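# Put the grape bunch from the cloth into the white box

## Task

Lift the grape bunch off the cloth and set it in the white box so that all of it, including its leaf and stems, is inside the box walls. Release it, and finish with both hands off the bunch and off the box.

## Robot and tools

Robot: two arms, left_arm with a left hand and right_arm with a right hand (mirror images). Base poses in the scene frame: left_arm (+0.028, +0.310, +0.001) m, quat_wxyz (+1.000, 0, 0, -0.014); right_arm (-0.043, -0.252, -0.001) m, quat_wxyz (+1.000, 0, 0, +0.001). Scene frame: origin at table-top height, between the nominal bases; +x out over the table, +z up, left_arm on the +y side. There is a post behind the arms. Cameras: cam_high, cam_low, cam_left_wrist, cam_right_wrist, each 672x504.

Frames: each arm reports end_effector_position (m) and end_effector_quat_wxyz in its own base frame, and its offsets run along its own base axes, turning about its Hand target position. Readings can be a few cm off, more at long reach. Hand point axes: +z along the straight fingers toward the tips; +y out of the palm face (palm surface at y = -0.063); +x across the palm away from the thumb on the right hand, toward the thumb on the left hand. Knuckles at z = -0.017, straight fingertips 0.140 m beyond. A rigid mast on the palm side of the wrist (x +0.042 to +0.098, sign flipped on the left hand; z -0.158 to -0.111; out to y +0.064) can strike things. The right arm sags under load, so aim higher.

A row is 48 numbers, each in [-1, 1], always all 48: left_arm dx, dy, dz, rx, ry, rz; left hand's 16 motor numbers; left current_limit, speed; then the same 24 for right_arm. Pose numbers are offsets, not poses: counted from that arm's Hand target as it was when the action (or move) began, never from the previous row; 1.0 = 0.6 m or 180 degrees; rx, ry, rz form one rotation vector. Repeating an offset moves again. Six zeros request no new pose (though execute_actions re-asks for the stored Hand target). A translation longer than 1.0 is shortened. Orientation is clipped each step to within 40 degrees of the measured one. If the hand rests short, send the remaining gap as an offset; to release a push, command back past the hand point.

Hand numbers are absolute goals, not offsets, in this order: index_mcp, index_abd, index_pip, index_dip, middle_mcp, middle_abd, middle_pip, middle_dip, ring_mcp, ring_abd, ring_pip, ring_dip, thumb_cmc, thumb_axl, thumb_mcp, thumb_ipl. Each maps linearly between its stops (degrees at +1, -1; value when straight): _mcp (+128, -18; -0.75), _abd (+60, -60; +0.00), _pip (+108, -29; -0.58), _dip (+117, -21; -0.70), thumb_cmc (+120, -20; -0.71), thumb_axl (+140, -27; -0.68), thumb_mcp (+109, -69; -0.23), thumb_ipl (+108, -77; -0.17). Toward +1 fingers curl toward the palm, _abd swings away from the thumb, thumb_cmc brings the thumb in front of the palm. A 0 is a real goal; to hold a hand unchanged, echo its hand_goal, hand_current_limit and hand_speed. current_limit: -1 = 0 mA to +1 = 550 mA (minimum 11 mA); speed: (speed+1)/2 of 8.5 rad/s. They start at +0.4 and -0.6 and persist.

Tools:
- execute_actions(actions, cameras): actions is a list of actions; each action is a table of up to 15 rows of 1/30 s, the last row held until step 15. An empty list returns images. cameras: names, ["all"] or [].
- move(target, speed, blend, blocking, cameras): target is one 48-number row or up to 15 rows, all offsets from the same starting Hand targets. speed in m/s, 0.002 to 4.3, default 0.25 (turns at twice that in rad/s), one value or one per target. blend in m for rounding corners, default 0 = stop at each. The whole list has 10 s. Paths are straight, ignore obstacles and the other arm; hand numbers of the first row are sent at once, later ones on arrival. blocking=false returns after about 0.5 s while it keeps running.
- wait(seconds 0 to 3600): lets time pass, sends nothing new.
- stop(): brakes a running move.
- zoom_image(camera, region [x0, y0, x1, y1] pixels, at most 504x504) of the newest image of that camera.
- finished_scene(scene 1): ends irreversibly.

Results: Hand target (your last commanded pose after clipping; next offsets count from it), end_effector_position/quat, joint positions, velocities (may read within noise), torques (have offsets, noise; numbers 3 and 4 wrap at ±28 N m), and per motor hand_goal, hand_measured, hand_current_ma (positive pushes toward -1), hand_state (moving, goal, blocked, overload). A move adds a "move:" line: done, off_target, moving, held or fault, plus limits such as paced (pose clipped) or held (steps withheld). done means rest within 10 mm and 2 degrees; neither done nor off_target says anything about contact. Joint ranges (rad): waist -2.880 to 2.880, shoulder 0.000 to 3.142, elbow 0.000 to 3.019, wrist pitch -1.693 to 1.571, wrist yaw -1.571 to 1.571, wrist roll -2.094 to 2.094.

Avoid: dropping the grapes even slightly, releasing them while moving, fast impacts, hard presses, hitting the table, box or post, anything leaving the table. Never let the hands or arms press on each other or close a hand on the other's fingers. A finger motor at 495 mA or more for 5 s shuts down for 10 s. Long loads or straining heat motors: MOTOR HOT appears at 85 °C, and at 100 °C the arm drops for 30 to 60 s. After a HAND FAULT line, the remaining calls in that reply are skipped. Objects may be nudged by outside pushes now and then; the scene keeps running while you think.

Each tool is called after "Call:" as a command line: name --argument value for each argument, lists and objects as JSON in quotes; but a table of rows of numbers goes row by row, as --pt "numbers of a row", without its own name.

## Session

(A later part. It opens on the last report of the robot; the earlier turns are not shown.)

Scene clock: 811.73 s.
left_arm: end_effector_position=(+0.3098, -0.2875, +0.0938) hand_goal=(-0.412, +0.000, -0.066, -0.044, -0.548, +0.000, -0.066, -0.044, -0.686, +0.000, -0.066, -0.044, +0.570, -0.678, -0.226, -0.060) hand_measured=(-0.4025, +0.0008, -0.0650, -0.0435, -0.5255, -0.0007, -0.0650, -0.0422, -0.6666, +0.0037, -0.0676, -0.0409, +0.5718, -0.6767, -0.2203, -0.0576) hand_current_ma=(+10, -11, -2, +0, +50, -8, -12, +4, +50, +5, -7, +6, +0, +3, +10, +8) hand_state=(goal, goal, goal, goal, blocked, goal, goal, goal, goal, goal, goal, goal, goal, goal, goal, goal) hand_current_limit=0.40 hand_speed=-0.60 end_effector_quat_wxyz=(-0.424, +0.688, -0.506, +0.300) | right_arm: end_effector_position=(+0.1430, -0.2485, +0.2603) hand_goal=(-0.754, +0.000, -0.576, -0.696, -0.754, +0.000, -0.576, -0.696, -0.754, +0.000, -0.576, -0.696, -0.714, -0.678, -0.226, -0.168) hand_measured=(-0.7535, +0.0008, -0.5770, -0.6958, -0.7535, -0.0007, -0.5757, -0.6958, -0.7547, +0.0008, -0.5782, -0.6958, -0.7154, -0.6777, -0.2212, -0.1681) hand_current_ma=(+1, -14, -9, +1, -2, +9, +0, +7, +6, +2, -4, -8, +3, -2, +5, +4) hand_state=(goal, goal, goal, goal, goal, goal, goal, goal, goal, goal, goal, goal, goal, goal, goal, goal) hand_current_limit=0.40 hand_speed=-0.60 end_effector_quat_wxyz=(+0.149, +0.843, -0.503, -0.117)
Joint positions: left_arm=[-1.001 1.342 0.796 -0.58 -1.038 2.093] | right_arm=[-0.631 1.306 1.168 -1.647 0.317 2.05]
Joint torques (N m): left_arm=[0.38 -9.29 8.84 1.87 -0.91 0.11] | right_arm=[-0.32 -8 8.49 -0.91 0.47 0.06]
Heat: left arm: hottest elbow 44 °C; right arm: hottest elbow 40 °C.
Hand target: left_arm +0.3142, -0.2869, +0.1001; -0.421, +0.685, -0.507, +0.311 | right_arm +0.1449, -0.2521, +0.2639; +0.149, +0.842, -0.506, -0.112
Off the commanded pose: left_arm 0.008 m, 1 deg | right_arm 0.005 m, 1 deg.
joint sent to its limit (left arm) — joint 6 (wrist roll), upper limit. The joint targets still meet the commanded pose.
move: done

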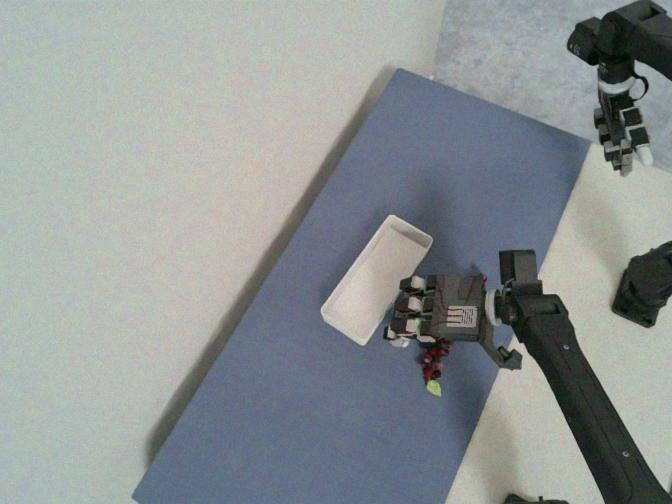

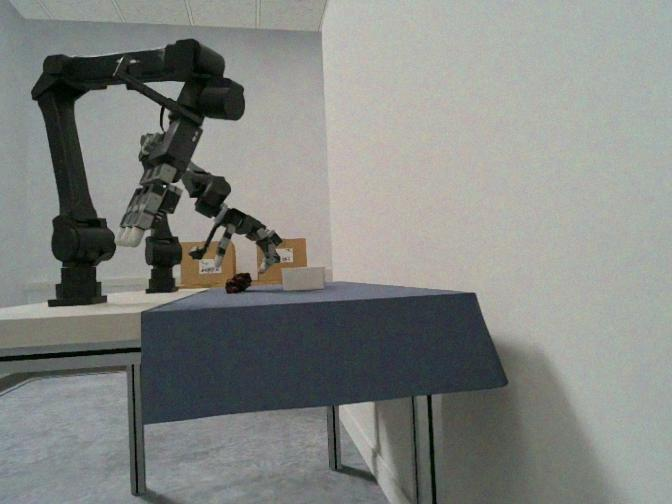

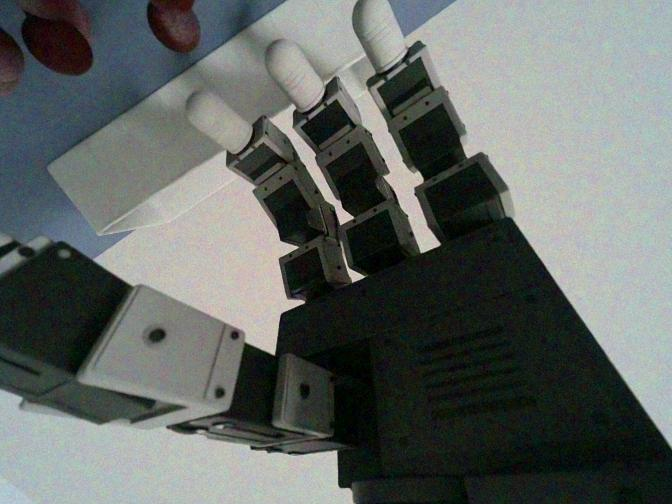

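Call:
move --pt "0.004 0 -0.058 0 0 0 -0.411 0 -0.066 -0.043 -0.548 0 -0.066 -0.043 -0.685 0 -0.066 -0.043 0.571 -0.678 -0.225 -0.06 0.4 -0.6 0 0 0 0 0 0 -0.754 0 -0.576 -0.696 -0.754 0 -0.576 -0.696 -0.754 0 -0.576 -0.696 -0.714 -0.678 -0.226 -0.168 0.4 -0.6" --speed 0.1 --cameras '["cam_high","cam_low","cam_left_wrist"]'

Call:
zoom_image --camera "cam_high" --region '[360, 210, 560, 410]'

Call:
zoom_image --camera "cam_low" --region '[180, 210, 330, 310]'

Scene clock: 836.67 s.
left_arm: end_effector_position=(+0.3106, -0.2886, +0.0652) hand_goal=(-0.412, +0.000, -0.066, -0.044, -0.548, +0.000, -0.066, -0.044, -0.686, +0.000, -0.066, -0.044, +0.570, -0.678, -0.226, -0.060) hand_measured=(-0.4025, +0.0008, -0.0663, -0.0435, -0.5267, +0.0008, -0.0650, -0.0422, -0.6666, +0.0037, -0.0676, -0.0409, +0.5718, -0.6777, -0.2203, -0.0576) hand_current_ma=(+23, -2, +2, +10, +42, -11, -10, +3, +46, -1, +3, +2, +1, +14, +12, +2) hand_state=(goal, goal, goal, goal, blocked, goal, goal, goal, goal, goal, goal, goal, goal, goal, goal, goal) hand_current_limit=0.40 hand_speed=-0.60 end_effector_quat_wxyz=(-0.421, +0.690, -0.502, +0.306) | right_arm: end_effector_position=(+0.1430, -0.2485, +0.2603) hand_goal=(-0.754, +0.000, -0.576, -0.696, -0.754, +0.000, -0.576, -0.696, -0.754, +0.000, -0.576, -0.696, -0.714, -0.678, -0.226, -0.168) hand_measured=(-0.7547, -0.0007, -0.5770, -0.6958, -0.7535, -0.0007, -0.5770, -0.6958, -0.7535, +0.0008, -0.5770, -0.6958, -0.7154, -0.6767, -0.2212, -0.1672) hand_current_ma=(+3, -10, -7, -3, -4, +9, -2, +4, +7, +3, +2, -7, +3, -5, +1, +3) hand_state=(goal, goal, goal, goal, goal, goal, goal, goal, goal, goal, goal, goal, goal, goal, goal, goal) hand_current_limit=0.40 hand_speed=-0.60 end_effector_quat_wxyz=(+0.149, +0.843, -0.503, -0.117)
Joint positions: left_arm=[-1 1.39 0.748 -0.469 -1.036 2.094] | right_arm=[-0.631 1.306 1.168 -1.647 0.317 2.05]
Joint torques (N m): left_arm=[0.91 -8.29 8.55 1.87 -0.96 0.1] | right_arm=[-0.26 -8.06 8.5 -0.9 0.47 0.06]
Heat: left arm: hottest elbow 41 °C; right arm: hottest elbow 40 °C.
Hand target: left_arm +0.3167, -0.2870, +0.0655; -0.420, +0.685, -0.507, +0.311 | right_arm +0.1449, -0.2521, +0.2639; +0.149, +0.842, -0.506, -0.112
Off the commanded pose: left_arm 0.006 m, 1 deg | right_arm 0.005 m, 1 deg.
joint sent to its limit (left arm) — joint 6 (wrist roll), upper limit. The joint targets still meet the commanded pose.
move: done

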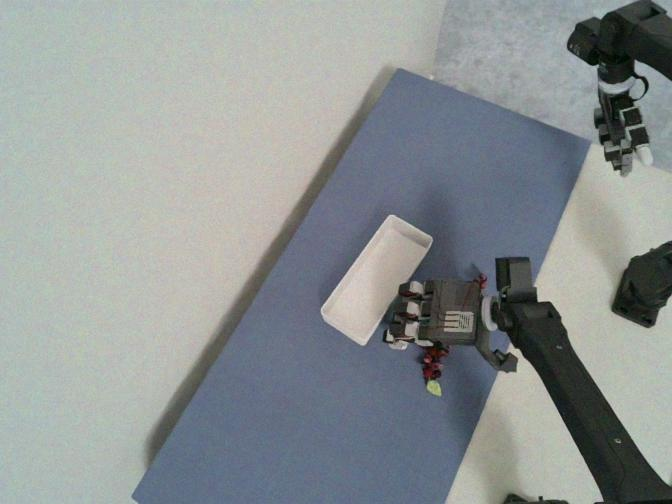

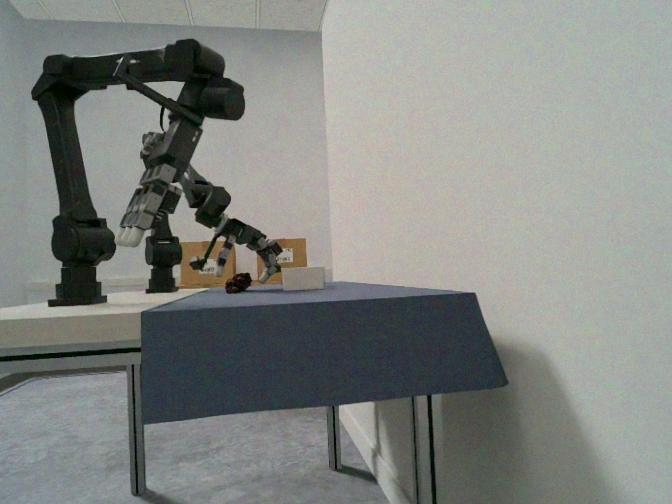

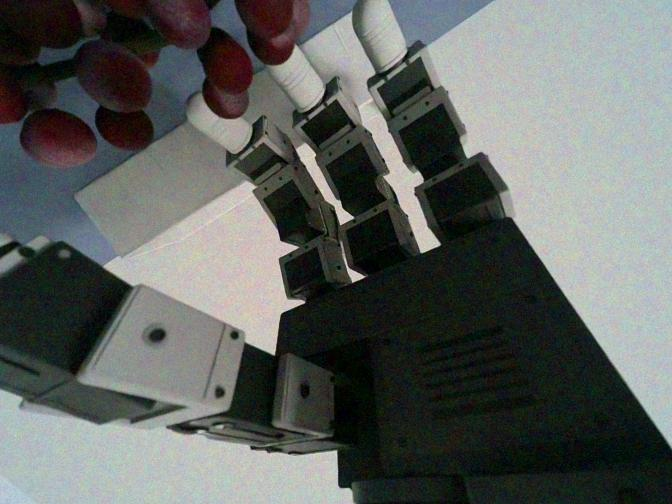

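Scaled by 2.520 from the camera's image (finer frame: 960x720).

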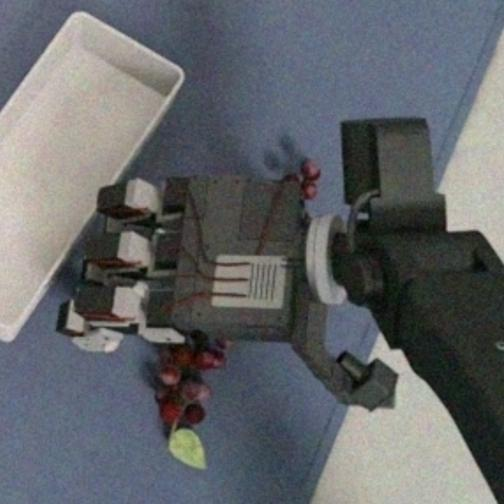

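Scaled by 3.360 from the camera's image (finer frame: 960x720).

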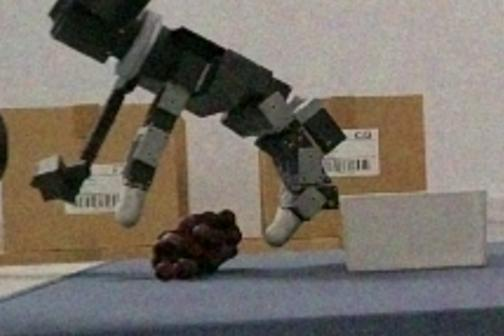

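Call:
move --pt "0.002 0 -0.026 0 0 0 -0.411 0 -0.066 -0.043 -0.548 0 -0.066 -0.043 -0.685 0 -0.066 -0.043 0.571 -0.678 -0.225 -0.06 0.4 -0.6 0 0 0 0 0 0 -0.754 0 -0.576 -0.696 -0.754 0 -0.576 -0.696 -0.754 0 -0.576 -0.696 -0.714 -0.678 -0.226 -0.168 0.4 -0.6" --speed 0.06 --cameras '["cam_low","cam_left_wrist"]'

Call:
zoom_image --camera "cam_low" --region '[180, 210, 330, 310]'

Scene clock: 846.50 s.
left_arm: end_effector_position=(+0.3124, -0.2894, +0.0515) hand_goal=(-0.412, +0.000, -0.066, -0.044, -0.548, +0.000, -0.066, -0.044, -0.686, +0.000, -0.066, -0.044, +0.570, -0.678, -0.226, -0.060) hand_measured=(-0.4025, -0.0007, -0.0650, -0.0422, -0.5255, -0.0007, -0.0650, -0.0422, -0.6654, +0.0037, -0.0676, -0.0409, +0.5718, -0.6777, -0.2203, -0.0576) hand_current_ma=(+18, +5, +10, +8, +43, -13, -3, -1, +50, +6, +2, +5, +1, +11, +15, +6) hand_state=(goal, goal, goal, goal, blocked, goal, goal, goal, blocked, goal, goal, goal, goal, goal, goal, goal) hand_current_limit=0.40 hand_speed=-0.60 end_effector_quat_wxyz=(-0.421, +0.691, -0.500, +0.308) | right_arm: end_effector_position=(+0.1430, -0.2485, +0.2603) hand_goal=(-0.754, +0.000, -0.576, -0.696, -0.754, +0.000, -0.576, -0.696, -0.754, +0.000, -0.576, -0.696, -0.714, -0.678, -0.226, -0.168) hand_measured=(-0.7535, +0.0008, -0.5770, -0.6958, -0.7535, +0.0008, -0.5770, -0.6958, -0.7535, +0.0008, -0.5770, -0.6958, -0.7154, -0.6777, -0.2203, -0.1672) hand_current_ma=(+1, -8, -11, -4, -3, +7, +5, +4, +6, +2, +4, -8, +1, -2, +2, +4) hand_state=(goal, goal, goal, goal, goal, goal, goal, goal, goal, goal, goal, goal, goal, goal, goal, goal) hand_current_limit=0.40 hand_speed=-0.60 end_effector_quat_wxyz=(+0.149, +0.843, -0.503, -0.117)
Joint positions: left_arm=[-0.998 1.421 0.733 -0.418 -1.036 2.094] | right_arm=[-0.631 1.306 1.168 -1.647 0.317 2.05]
Joint torques (N m): left_arm=[0.73 -8.06 8.18 1.95 -0.95 0.08] | right_arm=[-0.26 -8.06 8.5 -0.91 0.47 0.06]
Heat: left arm: hottest elbow 42 °C; right arm: hottest elbow 40 °C.
Hand target: left_arm +0.3179, -0.2870, +0.0499; -0.420, +0.685, -0.507, +0.311 | right_arm +0.1449, -0.2521, +0.2639; +0.149, +0.842, -0.506, -0.112
Off the commanded pose: left_arm 0.006 m, 1 deg | right_arm 0.005 m, 1 deg.
joint sent to its limit (left arm) — joint 6 (wrist roll), upper limit. The joint targets still meet the commanded pose.
move: done

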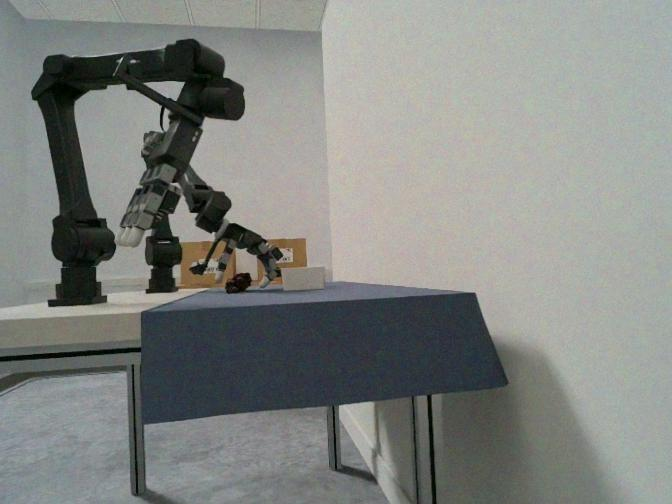

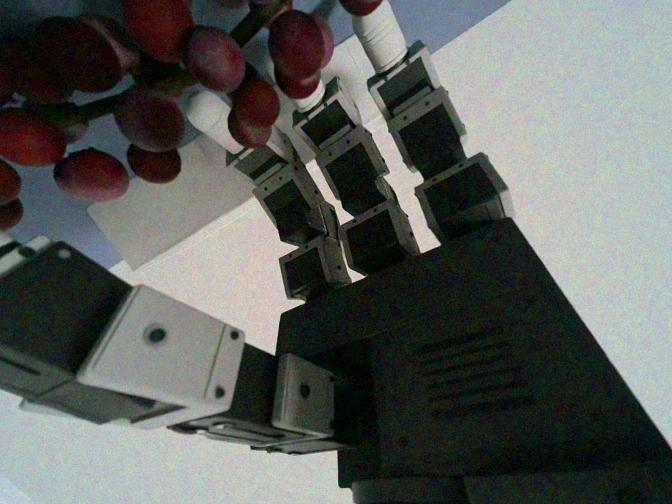

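Scaled by 3.360 from the camera's image (finer frame: 960x720).

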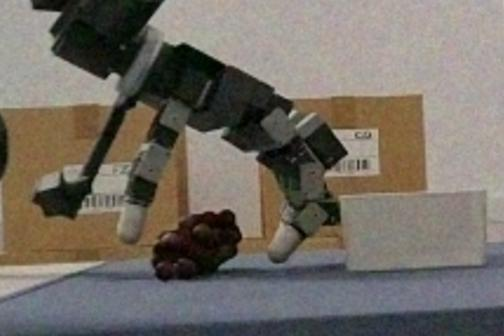

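Call:
move --pt "0 0 0 0 0 0 -0.205 0 -0.066 -0.043 -0.342 0 -0.066 -0.043 -0.507 0 -0.066 -0.043 0.571 -0.678 -0.09 -0.06 0.4 -0.8 0 0 0 0 0 0 -0.754 0 -0.576 -0.696 -0.754 0 -0.576 -0.696 -0.754 0 -0.576 -0.696 -0.714 -0.678 -0.226 -0.168 0.4 -0.6" --cameras '["cam_low","cam_left_wrist"]'

Call:
zoom_image --camera "cam_low" --region '[180, 210, 330, 310]'

Scene clock: 858.70 s.
left_arm: end_effector_position=(+0.3124, -0.2894, +0.0515) hand_goal=(-0.206, +0.000, -0.066, -0.044, -0.342, +0.000, -0.066, -0.044, -0.508, +0.000, -0.066, -0.044, +0.570, -0.678, -0.090, -0.060) hand_measured=(-0.2011, -0.0007, -0.0727, -0.0435, -0.3338, +0.0008, -0.0650, -0.0422, -0.4966, +0.0037, -0.0688, -0.0409, +0.5718, -0.6777, -0.0906, -0.0566) hand_current_ma=(+5, -1, -7, +9, +19, -16, -8, +8, +29, +8, +10, +4, -1, +6, -2, +10) hand_state=(goal, goal, goal, goal, goal, goal, goal, goal, goal, goal, goal, goal, goal, goal, goal, goal) hand_current_limit=0.40 hand_speed=-0.80 end_effector_quat_wxyz=(-0.421, +0.691, -0.500, +0.308) | right_arm: end_effector_position=(+0.1430, -0.2485, +0.2603) hand_goal=(-0.754, +0.000, -0.576, -0.696, -0.754, +0.000, -0.576, -0.696, -0.754, +0.000, -0.576, -0.696, -0.714, -0.678, -0.226, -0.168) hand_measured=(-0.7523, -0.0007, -0.5757, -0.6945, -0.7547, +0.0008, -0.5757, -0.6971, -0.7535, -0.0007, -0.5770, -0.6958, -0.7154, -0.6767, -0.2212, -0.1672) hand_current_ma=(+8, -9, -12, -4, -1, +10, +5, +8, +5, +1, +4, -7, -3, +0, +0, +3) hand_state=(goal, goal, goal, goal, goal, goal, goal, goal, goal, goal, goal, goal, goal, goal, goal, goal) hand_current_limit=0.40 hand_speed=-0.60 end_effector_quat_wxyz=(+0.149, +0.843, -0.503, -0.117)
Joint positions: left_arm=[-0.998 1.421 0.733 -0.418 -1.036 2.094] | right_arm=[-0.631 1.306 1.168 -1.647 0.317 2.05]
Joint torques (N m): left_arm=[0.67 -8.29 8.13 1.91 -0.92 0.09] | right_arm=[-0.32 -8.06 8.5 -0.91 0.47 0.06]
Heat: left arm: hottest elbow 41 °C; right arm: hottest elbow 40 °C.
Hand target: left_arm +0.3179, -0.2870, +0.0499; -0.420, +0.685, -0.507, +0.311 | right_arm +0.1449, -0.2521, +0.2639; +0.149, +0.842, -0.506, -0.112
Off the commanded pose: left_arm 0.006 m, 1 deg | right_arm 0.005 m, 1 deg.
joint sent to its limit (left arm) — joint 6 (wrist roll), upper limit. The joint targets still meet the commanded pose.
move: done

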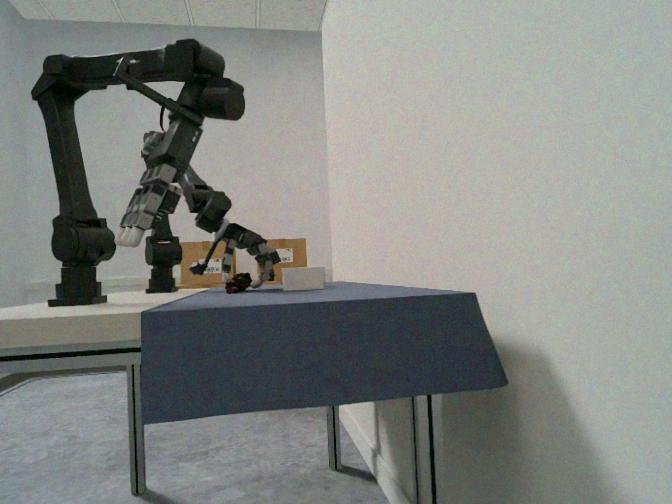

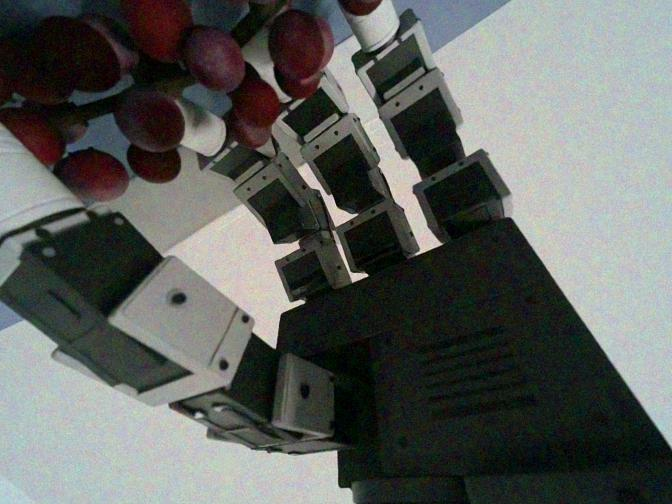

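Scaled by 3.360 from the camera's image (finer frame: 960x720).

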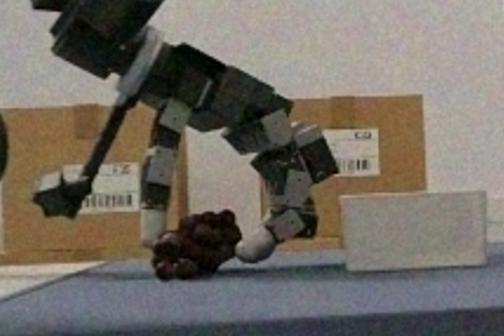

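Call:
move --pt "0 0 -0.005 0 0 0 -0.11 0 -0.066 -0.043 -0.246 0 -0.066 -0.043 -0.411 0 -0.066 -0.043 0.571 -0.678 0.0 -0.06 0.4 -0.85 0 0 0 0 0 0 -0.754 0 -0.576 -0.696 -0.754 0 -0.576 -0.696 -0.754 0 -0.576 -0.696 -0.714 -0.678 -0.226 -0.168 0.4 -0.6" --cameras '["cam_low","cam_left_wrist","cam_high"]'

Call:
zoom_image --camera "cam_low" --region '[180, 210, 330, 310]'

Scene clock: 865.57 s.
left_arm: end_effector_position=(+0.3133, -0.2908, +0.0514) hand_goal=(-0.110, +0.000, -0.066, -0.044, -0.246, +0.000, -0.066, -0.044, -0.412, +0.000, -0.066, -0.044, +0.570, -0.678, +0.000, -0.060) hand_measured=(-0.1300, -0.0007, -0.0727, -0.0422, -0.2602, +0.0110, -0.0740, -0.0435, -0.4025, +0.0037, -0.0663, -0.0409, +0.5642, -0.6798, -0.0451, -0.0662) hand_current_ma=(-42, +3, -11, +4, -37, +4, -19, -2, +22, +5, -3, +8, -5, +2, -129, -21) hand_state=(goal, goal, goal, goal, goal, goal, goal, goal, goal, goal, goal, goal, goal, goal, blocked, goal) hand_current_limit=0.40 hand_speed=-0.85 end_effector_quat_wxyz=(-0.420, +0.692, -0.499, +0.310) | right_arm: end_effector_position=(+0.1430, -0.2485, +0.2603) hand_goal=(-0.754, +0.000, -0.576, -0.696, -0.754, +0.000, -0.576, -0.696, -0.754, +0.000, -0.576, -0.696, -0.714, -0.678, -0.226, -0.168) hand_measured=(-0.7547, +0.0008, -0.5782, -0.6945, -0.7535, -0.0007, -0.5770, -0.6958, -0.7535, +0.0008, -0.5757, -0.6958, -0.7167, -0.6777, -0.2212, -0.1681) hand_current_ma=(+5, -10, -11, -4, -6, +7, +3, +7, +7, +0, +6, -7, +3, -4, +0, +6) hand_state=(goal, goal, goal, goal, goal, goal, goal, goal, goal, goal, goal, goal, goal, goal, goal, goal) hand_current_limit=0.40 hand_speed=-0.60 end_effector_quat_wxyz=(+0.149, +0.843, -0.503, -0.117)
Joint positions: left_arm=[-0.998 1.423 0.733 -0.41 -1.036 2.095] | right_arm=[-0.631 1.306 1.168 -1.647 0.317 2.05]
Joint torques (N m): left_arm=[0.62 -7.65 7.84 2 -0.89 0.07] | right_arm=[-0.32 -8.06 8.49 -0.91 0.47 0.06]
Heat: left arm: hottest elbow 41 °C; right arm: hottest elbow 40 °C.
Hand target: left_arm +0.3179, -0.2870, +0.0469; -0.420, +0.685, -0.507, +0.311 | right_arm +0.1449, -0.2521, +0.2639; +0.149, +0.842, -0.506, -0.112
Off the commanded pose: left_arm 0.008 m, 1 deg | right_arm 0.005 m, 1 deg.
joint sent to its limit (left arm) — joint 6 (wrist roll), upper limit. The joint targets still meet the commanded pose.
move: done
Images, in order (width x height): cam_high 672x504, cam_low 672x504, cam_left_wrist 672x504.

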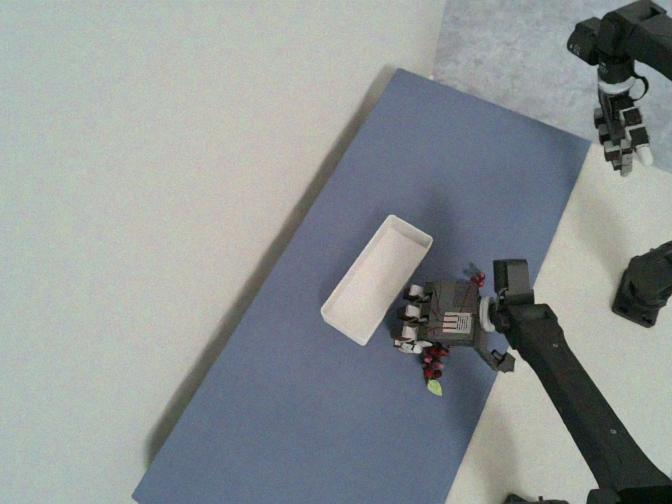

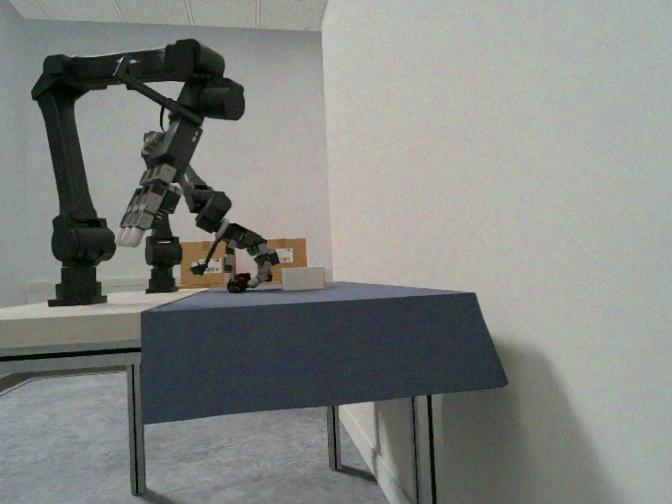

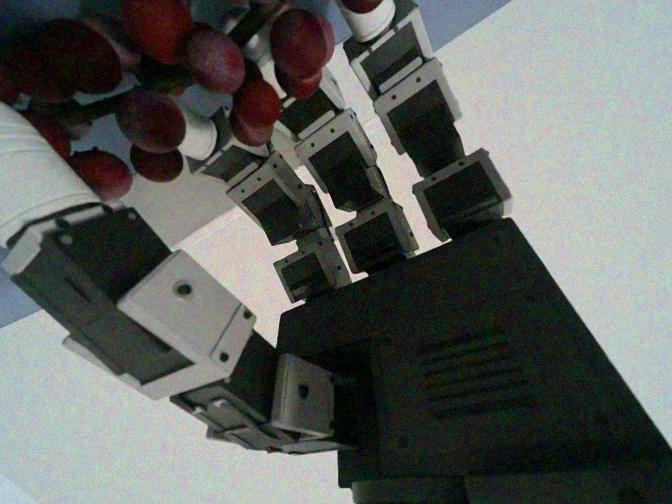

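Scaled by 3.360 from the camera's image (finer frame: 960x720).

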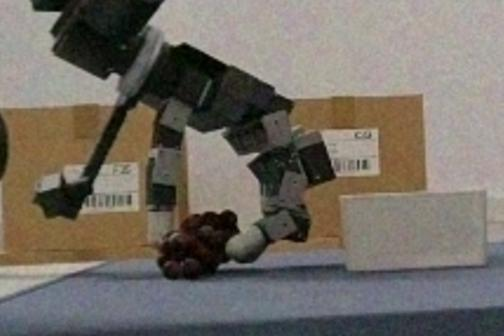

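Call:
move --pt "0 0 0.003 0 0 0 0.0 0 -0.05 -0.02 -0.13 0 -0.05 -0.02 -0.27 0 -0.05 -0.02 0.571 -0.678 0.06 -0.04 0.4 -0.88 0 0 0 0 0 0 -0.754 0 -0.576 -0.696 -0.754 0 -0.576 -0.696 -0.754 0 -0.576 -0.696 -0.714 -0.678 -0.226 -0.168 0.4 -0.6" --cameras '["cam_low","cam_left_wrist","cam_high"]'

Call:
zoom_image --camera "cam_low" --region '[180, 210, 330, 310]'

Scene clock: 873.13 s.
left_arm: end_effector_position=(+0.3132, -0.2908, +0.0514) hand_goal=(+0.000, +0.000, -0.050, -0.020, -0.130, +0.000, -0.050, -0.020, -0.270, +0.000, -0.050, -0.020, +0.570, -0.678, +0.060, -0.040) hand_measured=(-0.0649, -0.0021, -0.0740, -0.0282, -0.1553, +0.0096, -0.0714, -0.0345, -0.2964, +0.0081, -0.0586, -0.0282, +0.5605, -0.6798, +0.0093, -0.0585) hand_current_ma=(-157, -3, -38, -16, -59, +2, -55, -29, -56, +11, -17, -24, -20, +0, -161, -49) hand_state=(blocked, goal, blocked, goal, blocked, goal, blocked, goal, blocked, goal, goal, goal, goal, goal, blocked, goal) hand_current_limit=0.40 hand_speed=-0.88 end_effector_quat_wxyz=(-0.420, +0.691, -0.499, +0.310) | right_arm: end_effector_position=(+0.1430, -0.2485, +0.2603) hand_goal=(-0.754, +0.000, -0.576, -0.696, -0.754, +0.000, -0.576, -0.696, -0.754, +0.000, -0.576, -0.696, -0.714, -0.678, -0.226, -0.168) hand_measured=(-0.7535, -0.0007, -0.5770, -0.6958, -0.7547, +0.0008, -0.5757, -0.6971, -0.7535, -0.0007, -0.5770, -0.6958, -0.7154, -0.6767, -0.2212, -0.1672) hand_current_ma=(+4, -9, -7, -7, -3, +6, +4, +2, +8, -2, +2, -2, +4, -2, +3, +2) hand_state=(goal, goal, goal, goal, goal, goal, goal, goal, goal, goal, goal, goal, goal, goal, goal, goal) hand_current_limit=0.40 hand_speed=-0.60 end_effector_quat_wxyz=(+0.149, +0.843, -0.503, -0.117)
Joint positions: left_arm=[-0.998 1.423 0.733 -0.41 -1.035 2.095] | right_arm=[-0.631 1.306 1.168 -1.647 0.317 2.05]
Joint torques (N m): left_arm=[0.91 -8.18 8.05 1.77 -0.9 0.07] | right_arm=[-0.26 -8.06 8.49 -0.91 0.47 0.06]
Heat: left arm: hottest elbow 40 °C; right arm: hottest elbow 40 °C.
Hand target: left_arm +0.3179, -0.2870, +0.0487; -0.420, +0.685, -0.507, +0.311 | right_arm +0.1449, -0.2521, +0.2639; +0.149, +0.842, -0.506, -0.112
Off the commanded pose: left_arm 0.007 m, 1 deg | right_arm 0.005 m, 1 deg.
joint sent to its limit (left arm) — joint 6 (wrist roll), upper limit. The joint targets still meet the commanded pose.
move: done
Images, in order (width x height): cam_high 672x504, cam_low 672x504, cam_left_wrist 672x504.

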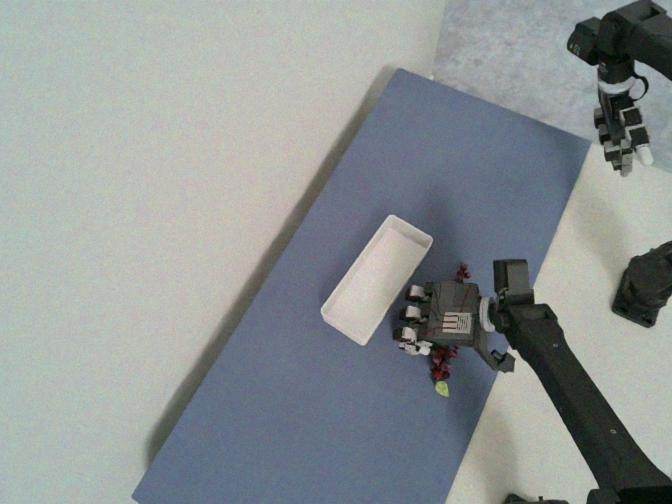

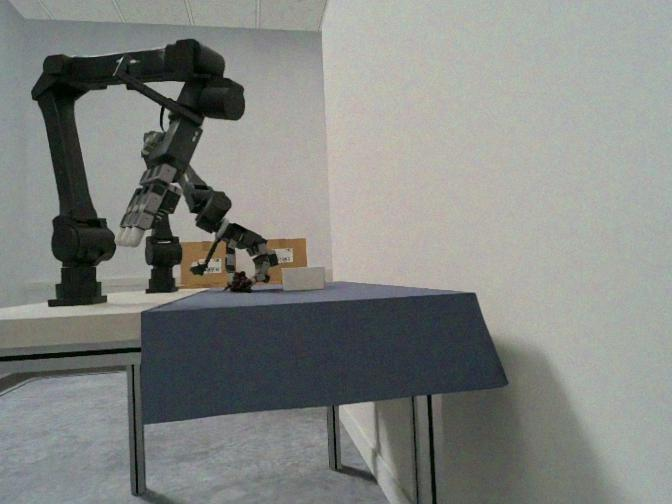

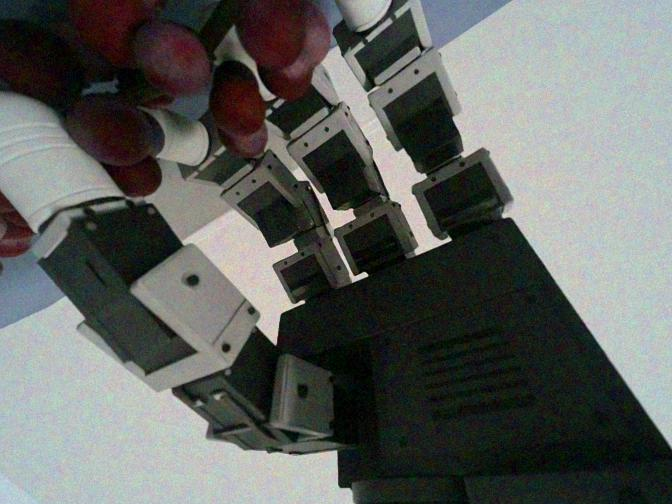

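Scaled by 3.360 from the camera's image (finer frame: 960x720).

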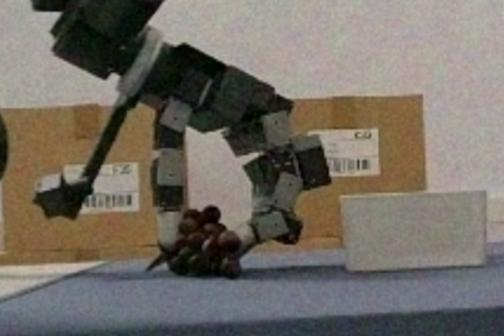

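Call:
move --pt "0 0 0 0 0 0 -0.27 0 -0.066 -0.043 -0.45 0 -0.066 -0.043 -0.62 0 -0.066 -0.043 0.757 -0.678 -0.19 -0.04 0.4 -0.75 0 0 0 0 0 0 -0.754 0 -0.576 -0.696 -0.754 0 -0.576 -0.696 -0.754 0 -0.576 -0.696 -0.714 -0.678 -0.226 -0.168 0.4 -0.6" --pt "-0.002 0.015 0 0 0 0.072 -0.27 0 -0.066 -0.043 -0.45 0 -0.066 -0.043 -0.62 0 -0.066 -0.043 0.757 -0.678 -0.19 -0.04 0.4 -0.75 0 0 0 0 0 0 -0.754 0 -0.576 -0.696 -0.754 0 -0.576 -0.696 -0.754 0 -0.576 -0.696 -0.714 -0.678 -0.226 -0.168 0.4 -0.6" --speed 0.08 --cameras '["cam_low","cam_left_wrist","cam_high"]'

Call:
zoom_image --camera "cam_high" --region '[360, 210, 560, 410]'

Call:
zoom_image --camera "cam_low" --region '[180, 210, 330, 310]'

Scene clock: 929.20 s.
left_arm: end_effector_position=(+0.3089, -0.2676, +0.0438) hand_goal=(-0.270, +0.000, -0.066, -0.044, -0.450, +0.000, -0.066, -0.044, -0.620, +0.000, -0.066, -0.044, +0.756, -0.678, -0.190, -0.040) hand_measured=(-0.2542, -0.0036, -0.0637, -0.0396, -0.4327, -0.0153, -0.0599, -0.0384, -0.5931, +0.0066, -0.0637, -0.0422, +0.7501, -0.6798, -0.1836, -0.0414) hand_current_ma=(+37, -7, +18, +9, +38, -18, +2, +12, +62, +22, +7, -4, -17, +8, +12, -13) hand_state=(goal, goal, goal, goal, goal, goal, goal, goal, blocked, goal, goal, goal, goal, goal, goal, goal) hand_current_limit=0.40 hand_speed=-0.75 end_effector_quat_wxyz=(-0.454, +0.735, -0.431, +0.259) | right_arm: end_effector_position=(+0.1430, -0.2485, +0.2603) hand_goal=(-0.754, +0.000, -0.576, -0.696, -0.754, +0.000, -0.576, -0.696, -0.754, +0.000, -0.576, -0.696, -0.714, -0.678, -0.226, -0.168) hand_measured=(-0.7535, -0.0007, -0.5770, -0.6958, -0.7535, +0.0008, -0.5770, -0.6971, -0.7535, -0.0007, -0.5757, -0.6971, -0.7154, -0.6777, -0.2212, -0.1681) hand_current_ma=(+4, -12, -10, +1, -1, +7, +4, +1, +9, +2, +3, -8, +0, -6, -1, +8) hand_state=(goal, goal, goal, goal, goal, goal, goal, goal, goal, goal, goal, goal, goal, goal, goal, goal) hand_current_limit=0.40 hand_speed=-0.60 end_effector_quat_wxyz=(+0.149, +0.843, -0.503, -0.117)
Joint positions: left_arm=[-0.998 1.496 0.813 -0.788 -1.098 1.696] | right_arm=[-0.631 1.306 1.168 -1.647 0.317 2.05]
Joint torques (N m): left_arm=[-0.15 -7.77 10.51 -0.1 -1.09 -0.07] | right_arm=[-0.32 -8.06 8.49 -0.91 0.47 0.06]
Heat: left arm: hottest elbow 39 °C; right arm: hottest elbow 40 °C.
Hand target: left_arm +0.3167, -0.2779, +0.0486; -0.453, +0.738, -0.426, +0.262 | right_arm +0.1449, -0.2521, +0.2639; +0.149, +0.842, -0.506, -0.112
Off the commanded pose: left_arm 0.014 m, 1 deg | right_arm 0.005 m, 1 deg.
move: off_target (left_arm)
Images, in order (width x height): cam_high 672x504, cam_low 672x504, cam_left_wrist 672x504.

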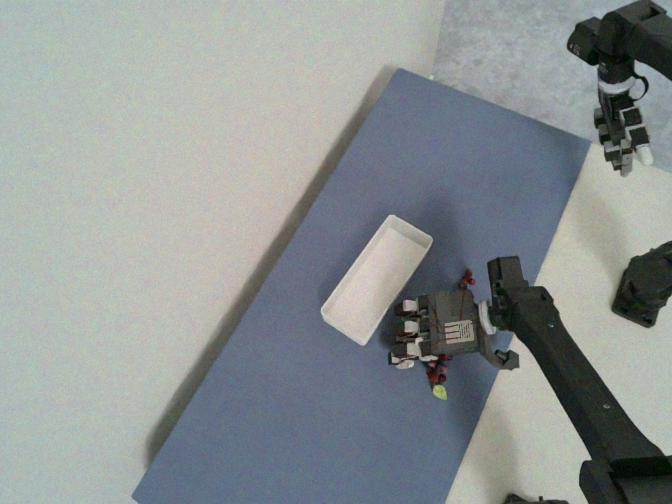

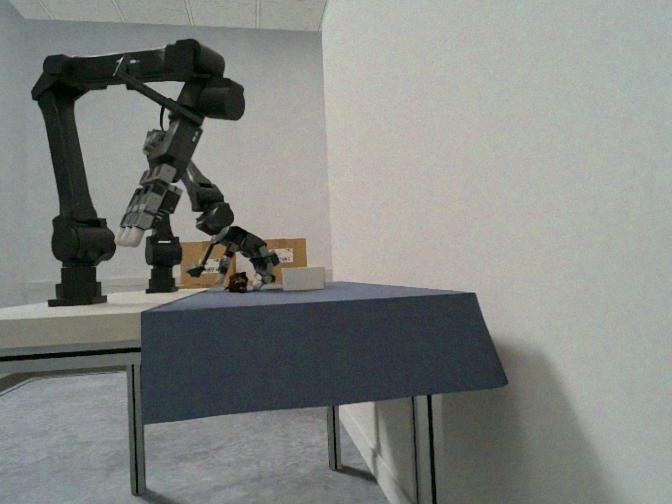

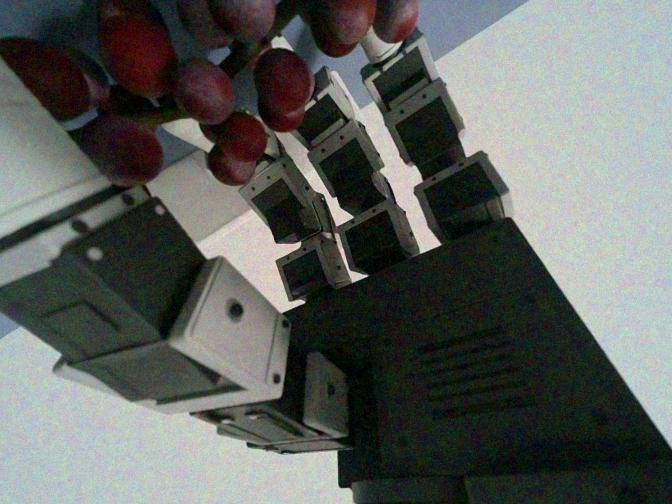

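Scaled by 2.520 from the camera's image (finer frame: 960x720).

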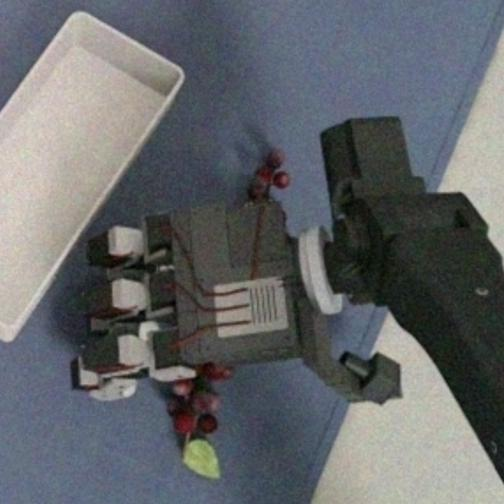

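Scaled by 3.360 from the camera's image (finer frame: 960x720).

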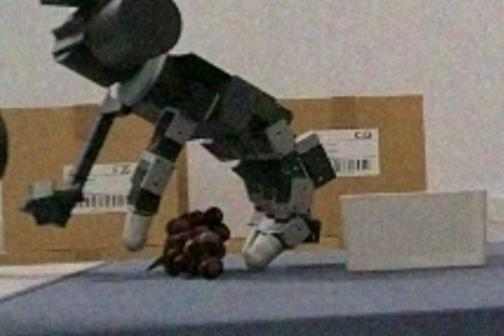

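Call:
move --pt "0.005 -0.022 0.006 0 0 0 -0.27 0 -0.066 -0.043 -0.45 0 -0.066 -0.043 -0.62 0 -0.066 -0.043 0.757 -0.678 -0.19 -0.04 0.4 -0.75 0 0 0 0 0 0 -0.754 0 -0.576 -0.696 -0.754 0 -0.576 -0.696 -0.754 0 -0.576 -0.696 -0.714 -0.678 -0.226 -0.168 0.4 -0.6" --speed 0.08 --cameras '["cam_left_wrist","cam_high"]'

Call:
zoom_image --camera "cam_high" --region '[360, 210, 560, 410]'

Scene clock: 942.00 s.
left_arm: end_effector_position=(+0.3113, -0.2707, +0.0440) hand_goal=(-0.270, +0.000, -0.066, -0.044, -0.450, +0.000, -0.066, -0.044, -0.620, +0.000, -0.066, -0.044, +0.756, -0.678, -0.190, -0.040) hand_measured=(-0.2542, +0.0169, -0.0534, -0.0358, -0.4327, -0.0036, -0.0599, -0.0384, -0.5943, +0.0066, -0.0637, -0.0435, +0.7513, -0.6798, -0.1836, -0.0414) hand_current_ma=(+29, +16, +26, +22, +38, -6, -4, +11, +71, +14, +15, -1, -11, +3, +10, -3) hand_state=(goal, goal, goal, goal, goal, goal, goal, goal, blocked, goal, goal, goal, goal, goal, goal, goal) hand_current_limit=0.40 hand_speed=-0.75 end_effector_quat_wxyz=(-0.461, +0.733, -0.435, +0.247) | right_arm: end_effector_position=(+0.1430, -0.2485, +0.2603) hand_goal=(-0.754, +0.000, -0.576, -0.696, -0.754, +0.000, -0.576, -0.696, -0.754, +0.000, -0.576, -0.696, -0.714, -0.678, -0.226, -0.168) hand_measured=(-0.7535, +0.0008, -0.5770, -0.6958, -0.7535, +0.0008, -0.5782, -0.6958, -0.7523, +0.0008, -0.5757, -0.6971, -0.7154, -0.6767, -0.2212, -0.1672) hand_current_ma=(+1, -8, -13, -4, -2, +12, +0, +5, +10, +3, +0, -6, -2, +1, +3, +4) hand_state=(goal, goal, goal, goal, goal, goal, goal, goal, goal, goal, goal, goal, goal, goal, goal, goal) hand_current_limit=0.40 hand_speed=-0.60 end_effector_quat_wxyz=(+0.149, +0.843, -0.503, -0.117)
Joint positions: left_arm=[-0.998 1.523 0.847 -0.836 -1.1 1.68] | right_arm=[-0.631 1.306 1.168 -1.647 0.317 2.05]
Joint torques (N m): left_arm=[-1.32 -8.29 11.28 0.1 -1.03 -0.17] | right_arm=[-0.26 -8.06 8.49 -0.91 0.47 0.06]
Heat: left arm: hottest elbow 39 °C; right arm: hottest elbow 40 °C.
Hand target: left_arm +0.3197, -0.2911, +0.0523; -0.453, +0.738, -0.426, +0.262 | right_arm +0.1449, -0.2521, +0.2639; +0.149, +0.842, -0.506, -0.112
Off the commanded pose: left_arm 0.024 m, 2 deg | right_arm 0.005 m, 1 deg.
move: off_target (left_arm)
Images, in order (width x height): cam_high 672x504, cam_left_wrist 672x504.

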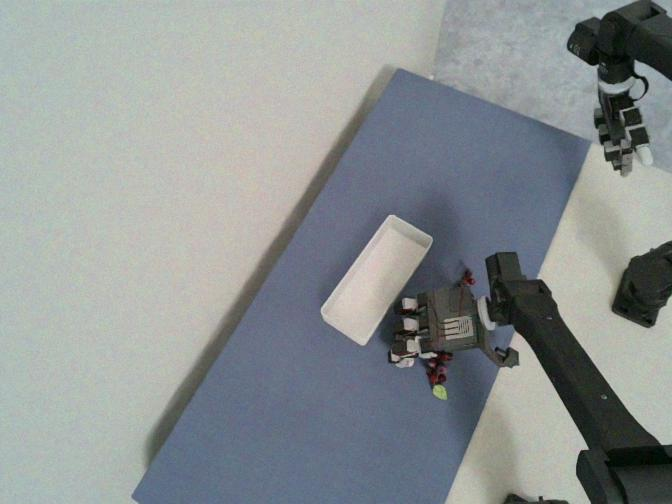

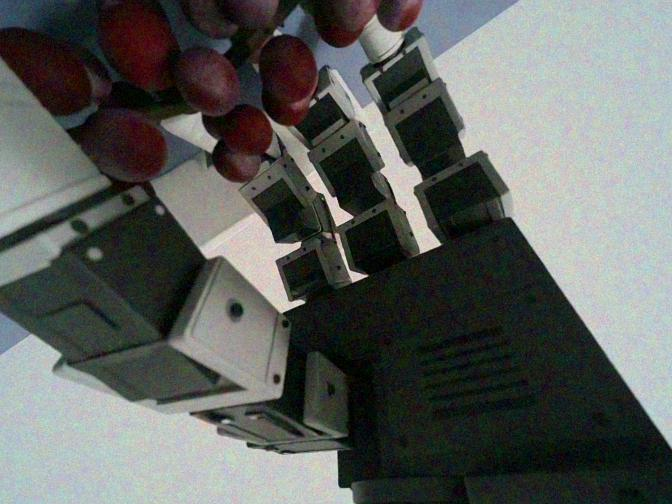

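Scaled by 2.520 from the camera's image (finer frame: 960x720).

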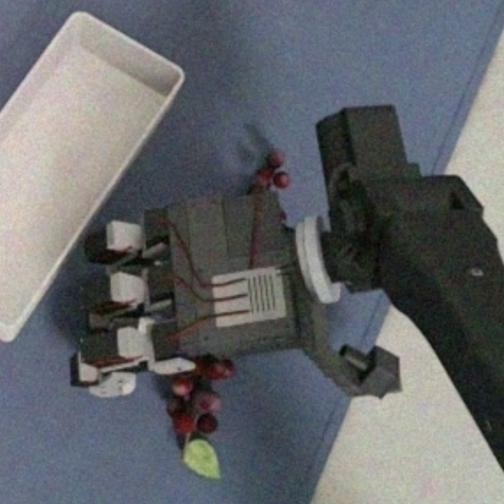

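Call:
move --pt "0.0 -0.006 0.018 0 0 0 -0.27 0 -0.066 -0.043 -0.45 0 -0.066 -0.043 -0.62 0 -0.066 -0.043 0.757 -0.678 -0.19 -0.04 0.4 -0.75 0 0 0 0 0 0 -0.754 0 -0.576 -0.696 -0.754 0 -0.576 -0.696 -0.754 0 -0.576 -0.696 -0.714 -0.678 -0.226 -0.168 0.4 -0.6" --speed 0.08 --cameras '["cam_left_wrist","cam_low"]'

Call:
zoom_image --camera "cam_low" --region '[180, 210, 330, 310]'

Scene clock: 949.77 s.
left_arm: end_effector_position=(+0.3122, -0.2738, +0.0507) hand_goal=(-0.270, +0.000, -0.066, -0.044, -0.450, +0.000, -0.066, -0.044, -0.620, +0.000, -0.066, -0.044, +0.756, -0.678, -0.190, -0.040) hand_measured=(-0.2542, +0.0066, -0.0586, -0.0447, -0.4315, -0.0080, -0.0599, -0.0435, -0.5919, +0.0081, -0.0637, -0.0447, +0.7513, -0.6798, -0.1836, -0.0423) hand_current_ma=(+43, +4, +24, +14, +28, -12, -3, +3, +58, +7, +7, -3, -13, +2, +14, -5) hand_state=(goal, goal, goal, goal, goal, goal, goal, goal, blocked, goal, goal, goal, goal, goal, goal, goal) hand_current_limit=0.40 hand_speed=-0.75 end_effector_quat_wxyz=(-0.462, +0.734, -0.434, +0.244) | right_arm: end_effector_position=(+0.1430, -0.2485, +0.2603) hand_goal=(-0.754, +0.000, -0.576, -0.696, -0.754, +0.000, -0.576, -0.696, -0.754, +0.000, -0.576, -0.696, -0.714, -0.678, -0.226, -0.168) hand_measured=(-0.7535, +0.0008, -0.5770, -0.6958, -0.7523, -0.0007, -0.5757, -0.6958, -0.7535, -0.0007, -0.5770, -0.6958, -0.7154, -0.6777, -0.2212, -0.1681) hand_current_ma=(+4, -8, -14, +0, -5, +7, +0, +9, +6, -2, +2, -5, +1, -1, +7, +6) hand_state=(goal, goal, goal, goal, goal, goal, goal, goal, goal, goal, goal, goal, goal, goal, goal, goal) hand_current_limit=0.40 hand_speed=-0.60 end_effector_quat_wxyz=(+0.149, +0.843, -0.503, -0.117)
Joint positions: left_arm=[-1 1.523 0.87 -0.876 -1.099 1.666] | right_arm=[-0.631 1.306 1.168 -1.647 0.317 2.05]
Joint torques (N m): left_arm=[-1.44 -9.17 11.33 0.08 -1.04 -0.17] | right_arm=[-0.26 -8.12 8.49 -0.91 0.47 0.06]
Heat: left arm: hottest elbow 40 °C; right arm: hottest elbow 40 °C.
Hand target: left_arm +0.3196, -0.2948, +0.0630; -0.453, +0.738, -0.426, +0.262 | right_arm +0.1449, -0.2521, +0.2639; +0.149, +0.842, -0.506, -0.112
Off the commanded pose: left_arm 0.025 m, 2 deg | right_arm 0.005 m, 1 deg.
move: off_target (left_arm)
Images, in order (width x height): cam_low 672x504, cam_left_wrist 672x504.

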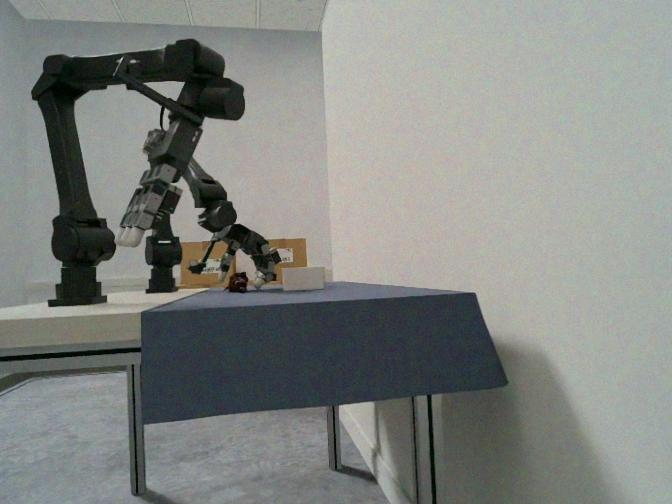

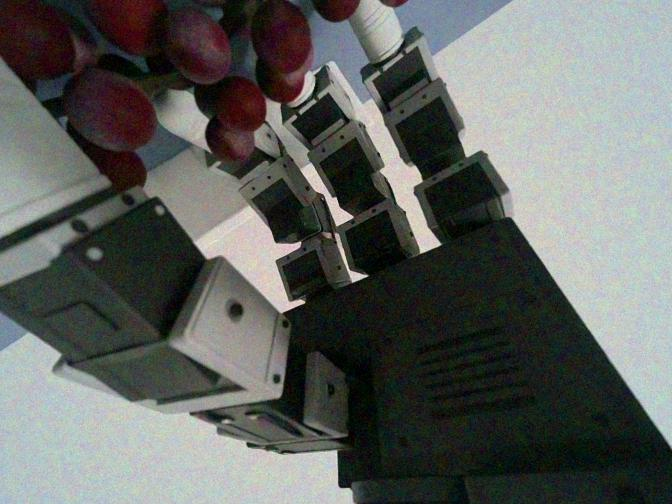

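Scaled by 3.360 from the camera's image (finer frame: 960x720).

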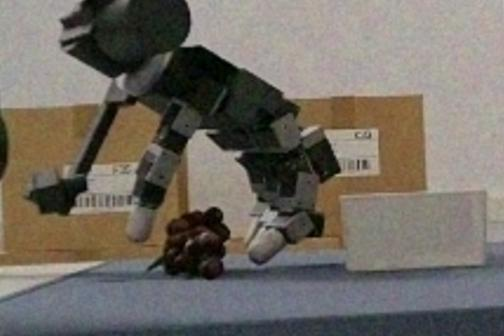

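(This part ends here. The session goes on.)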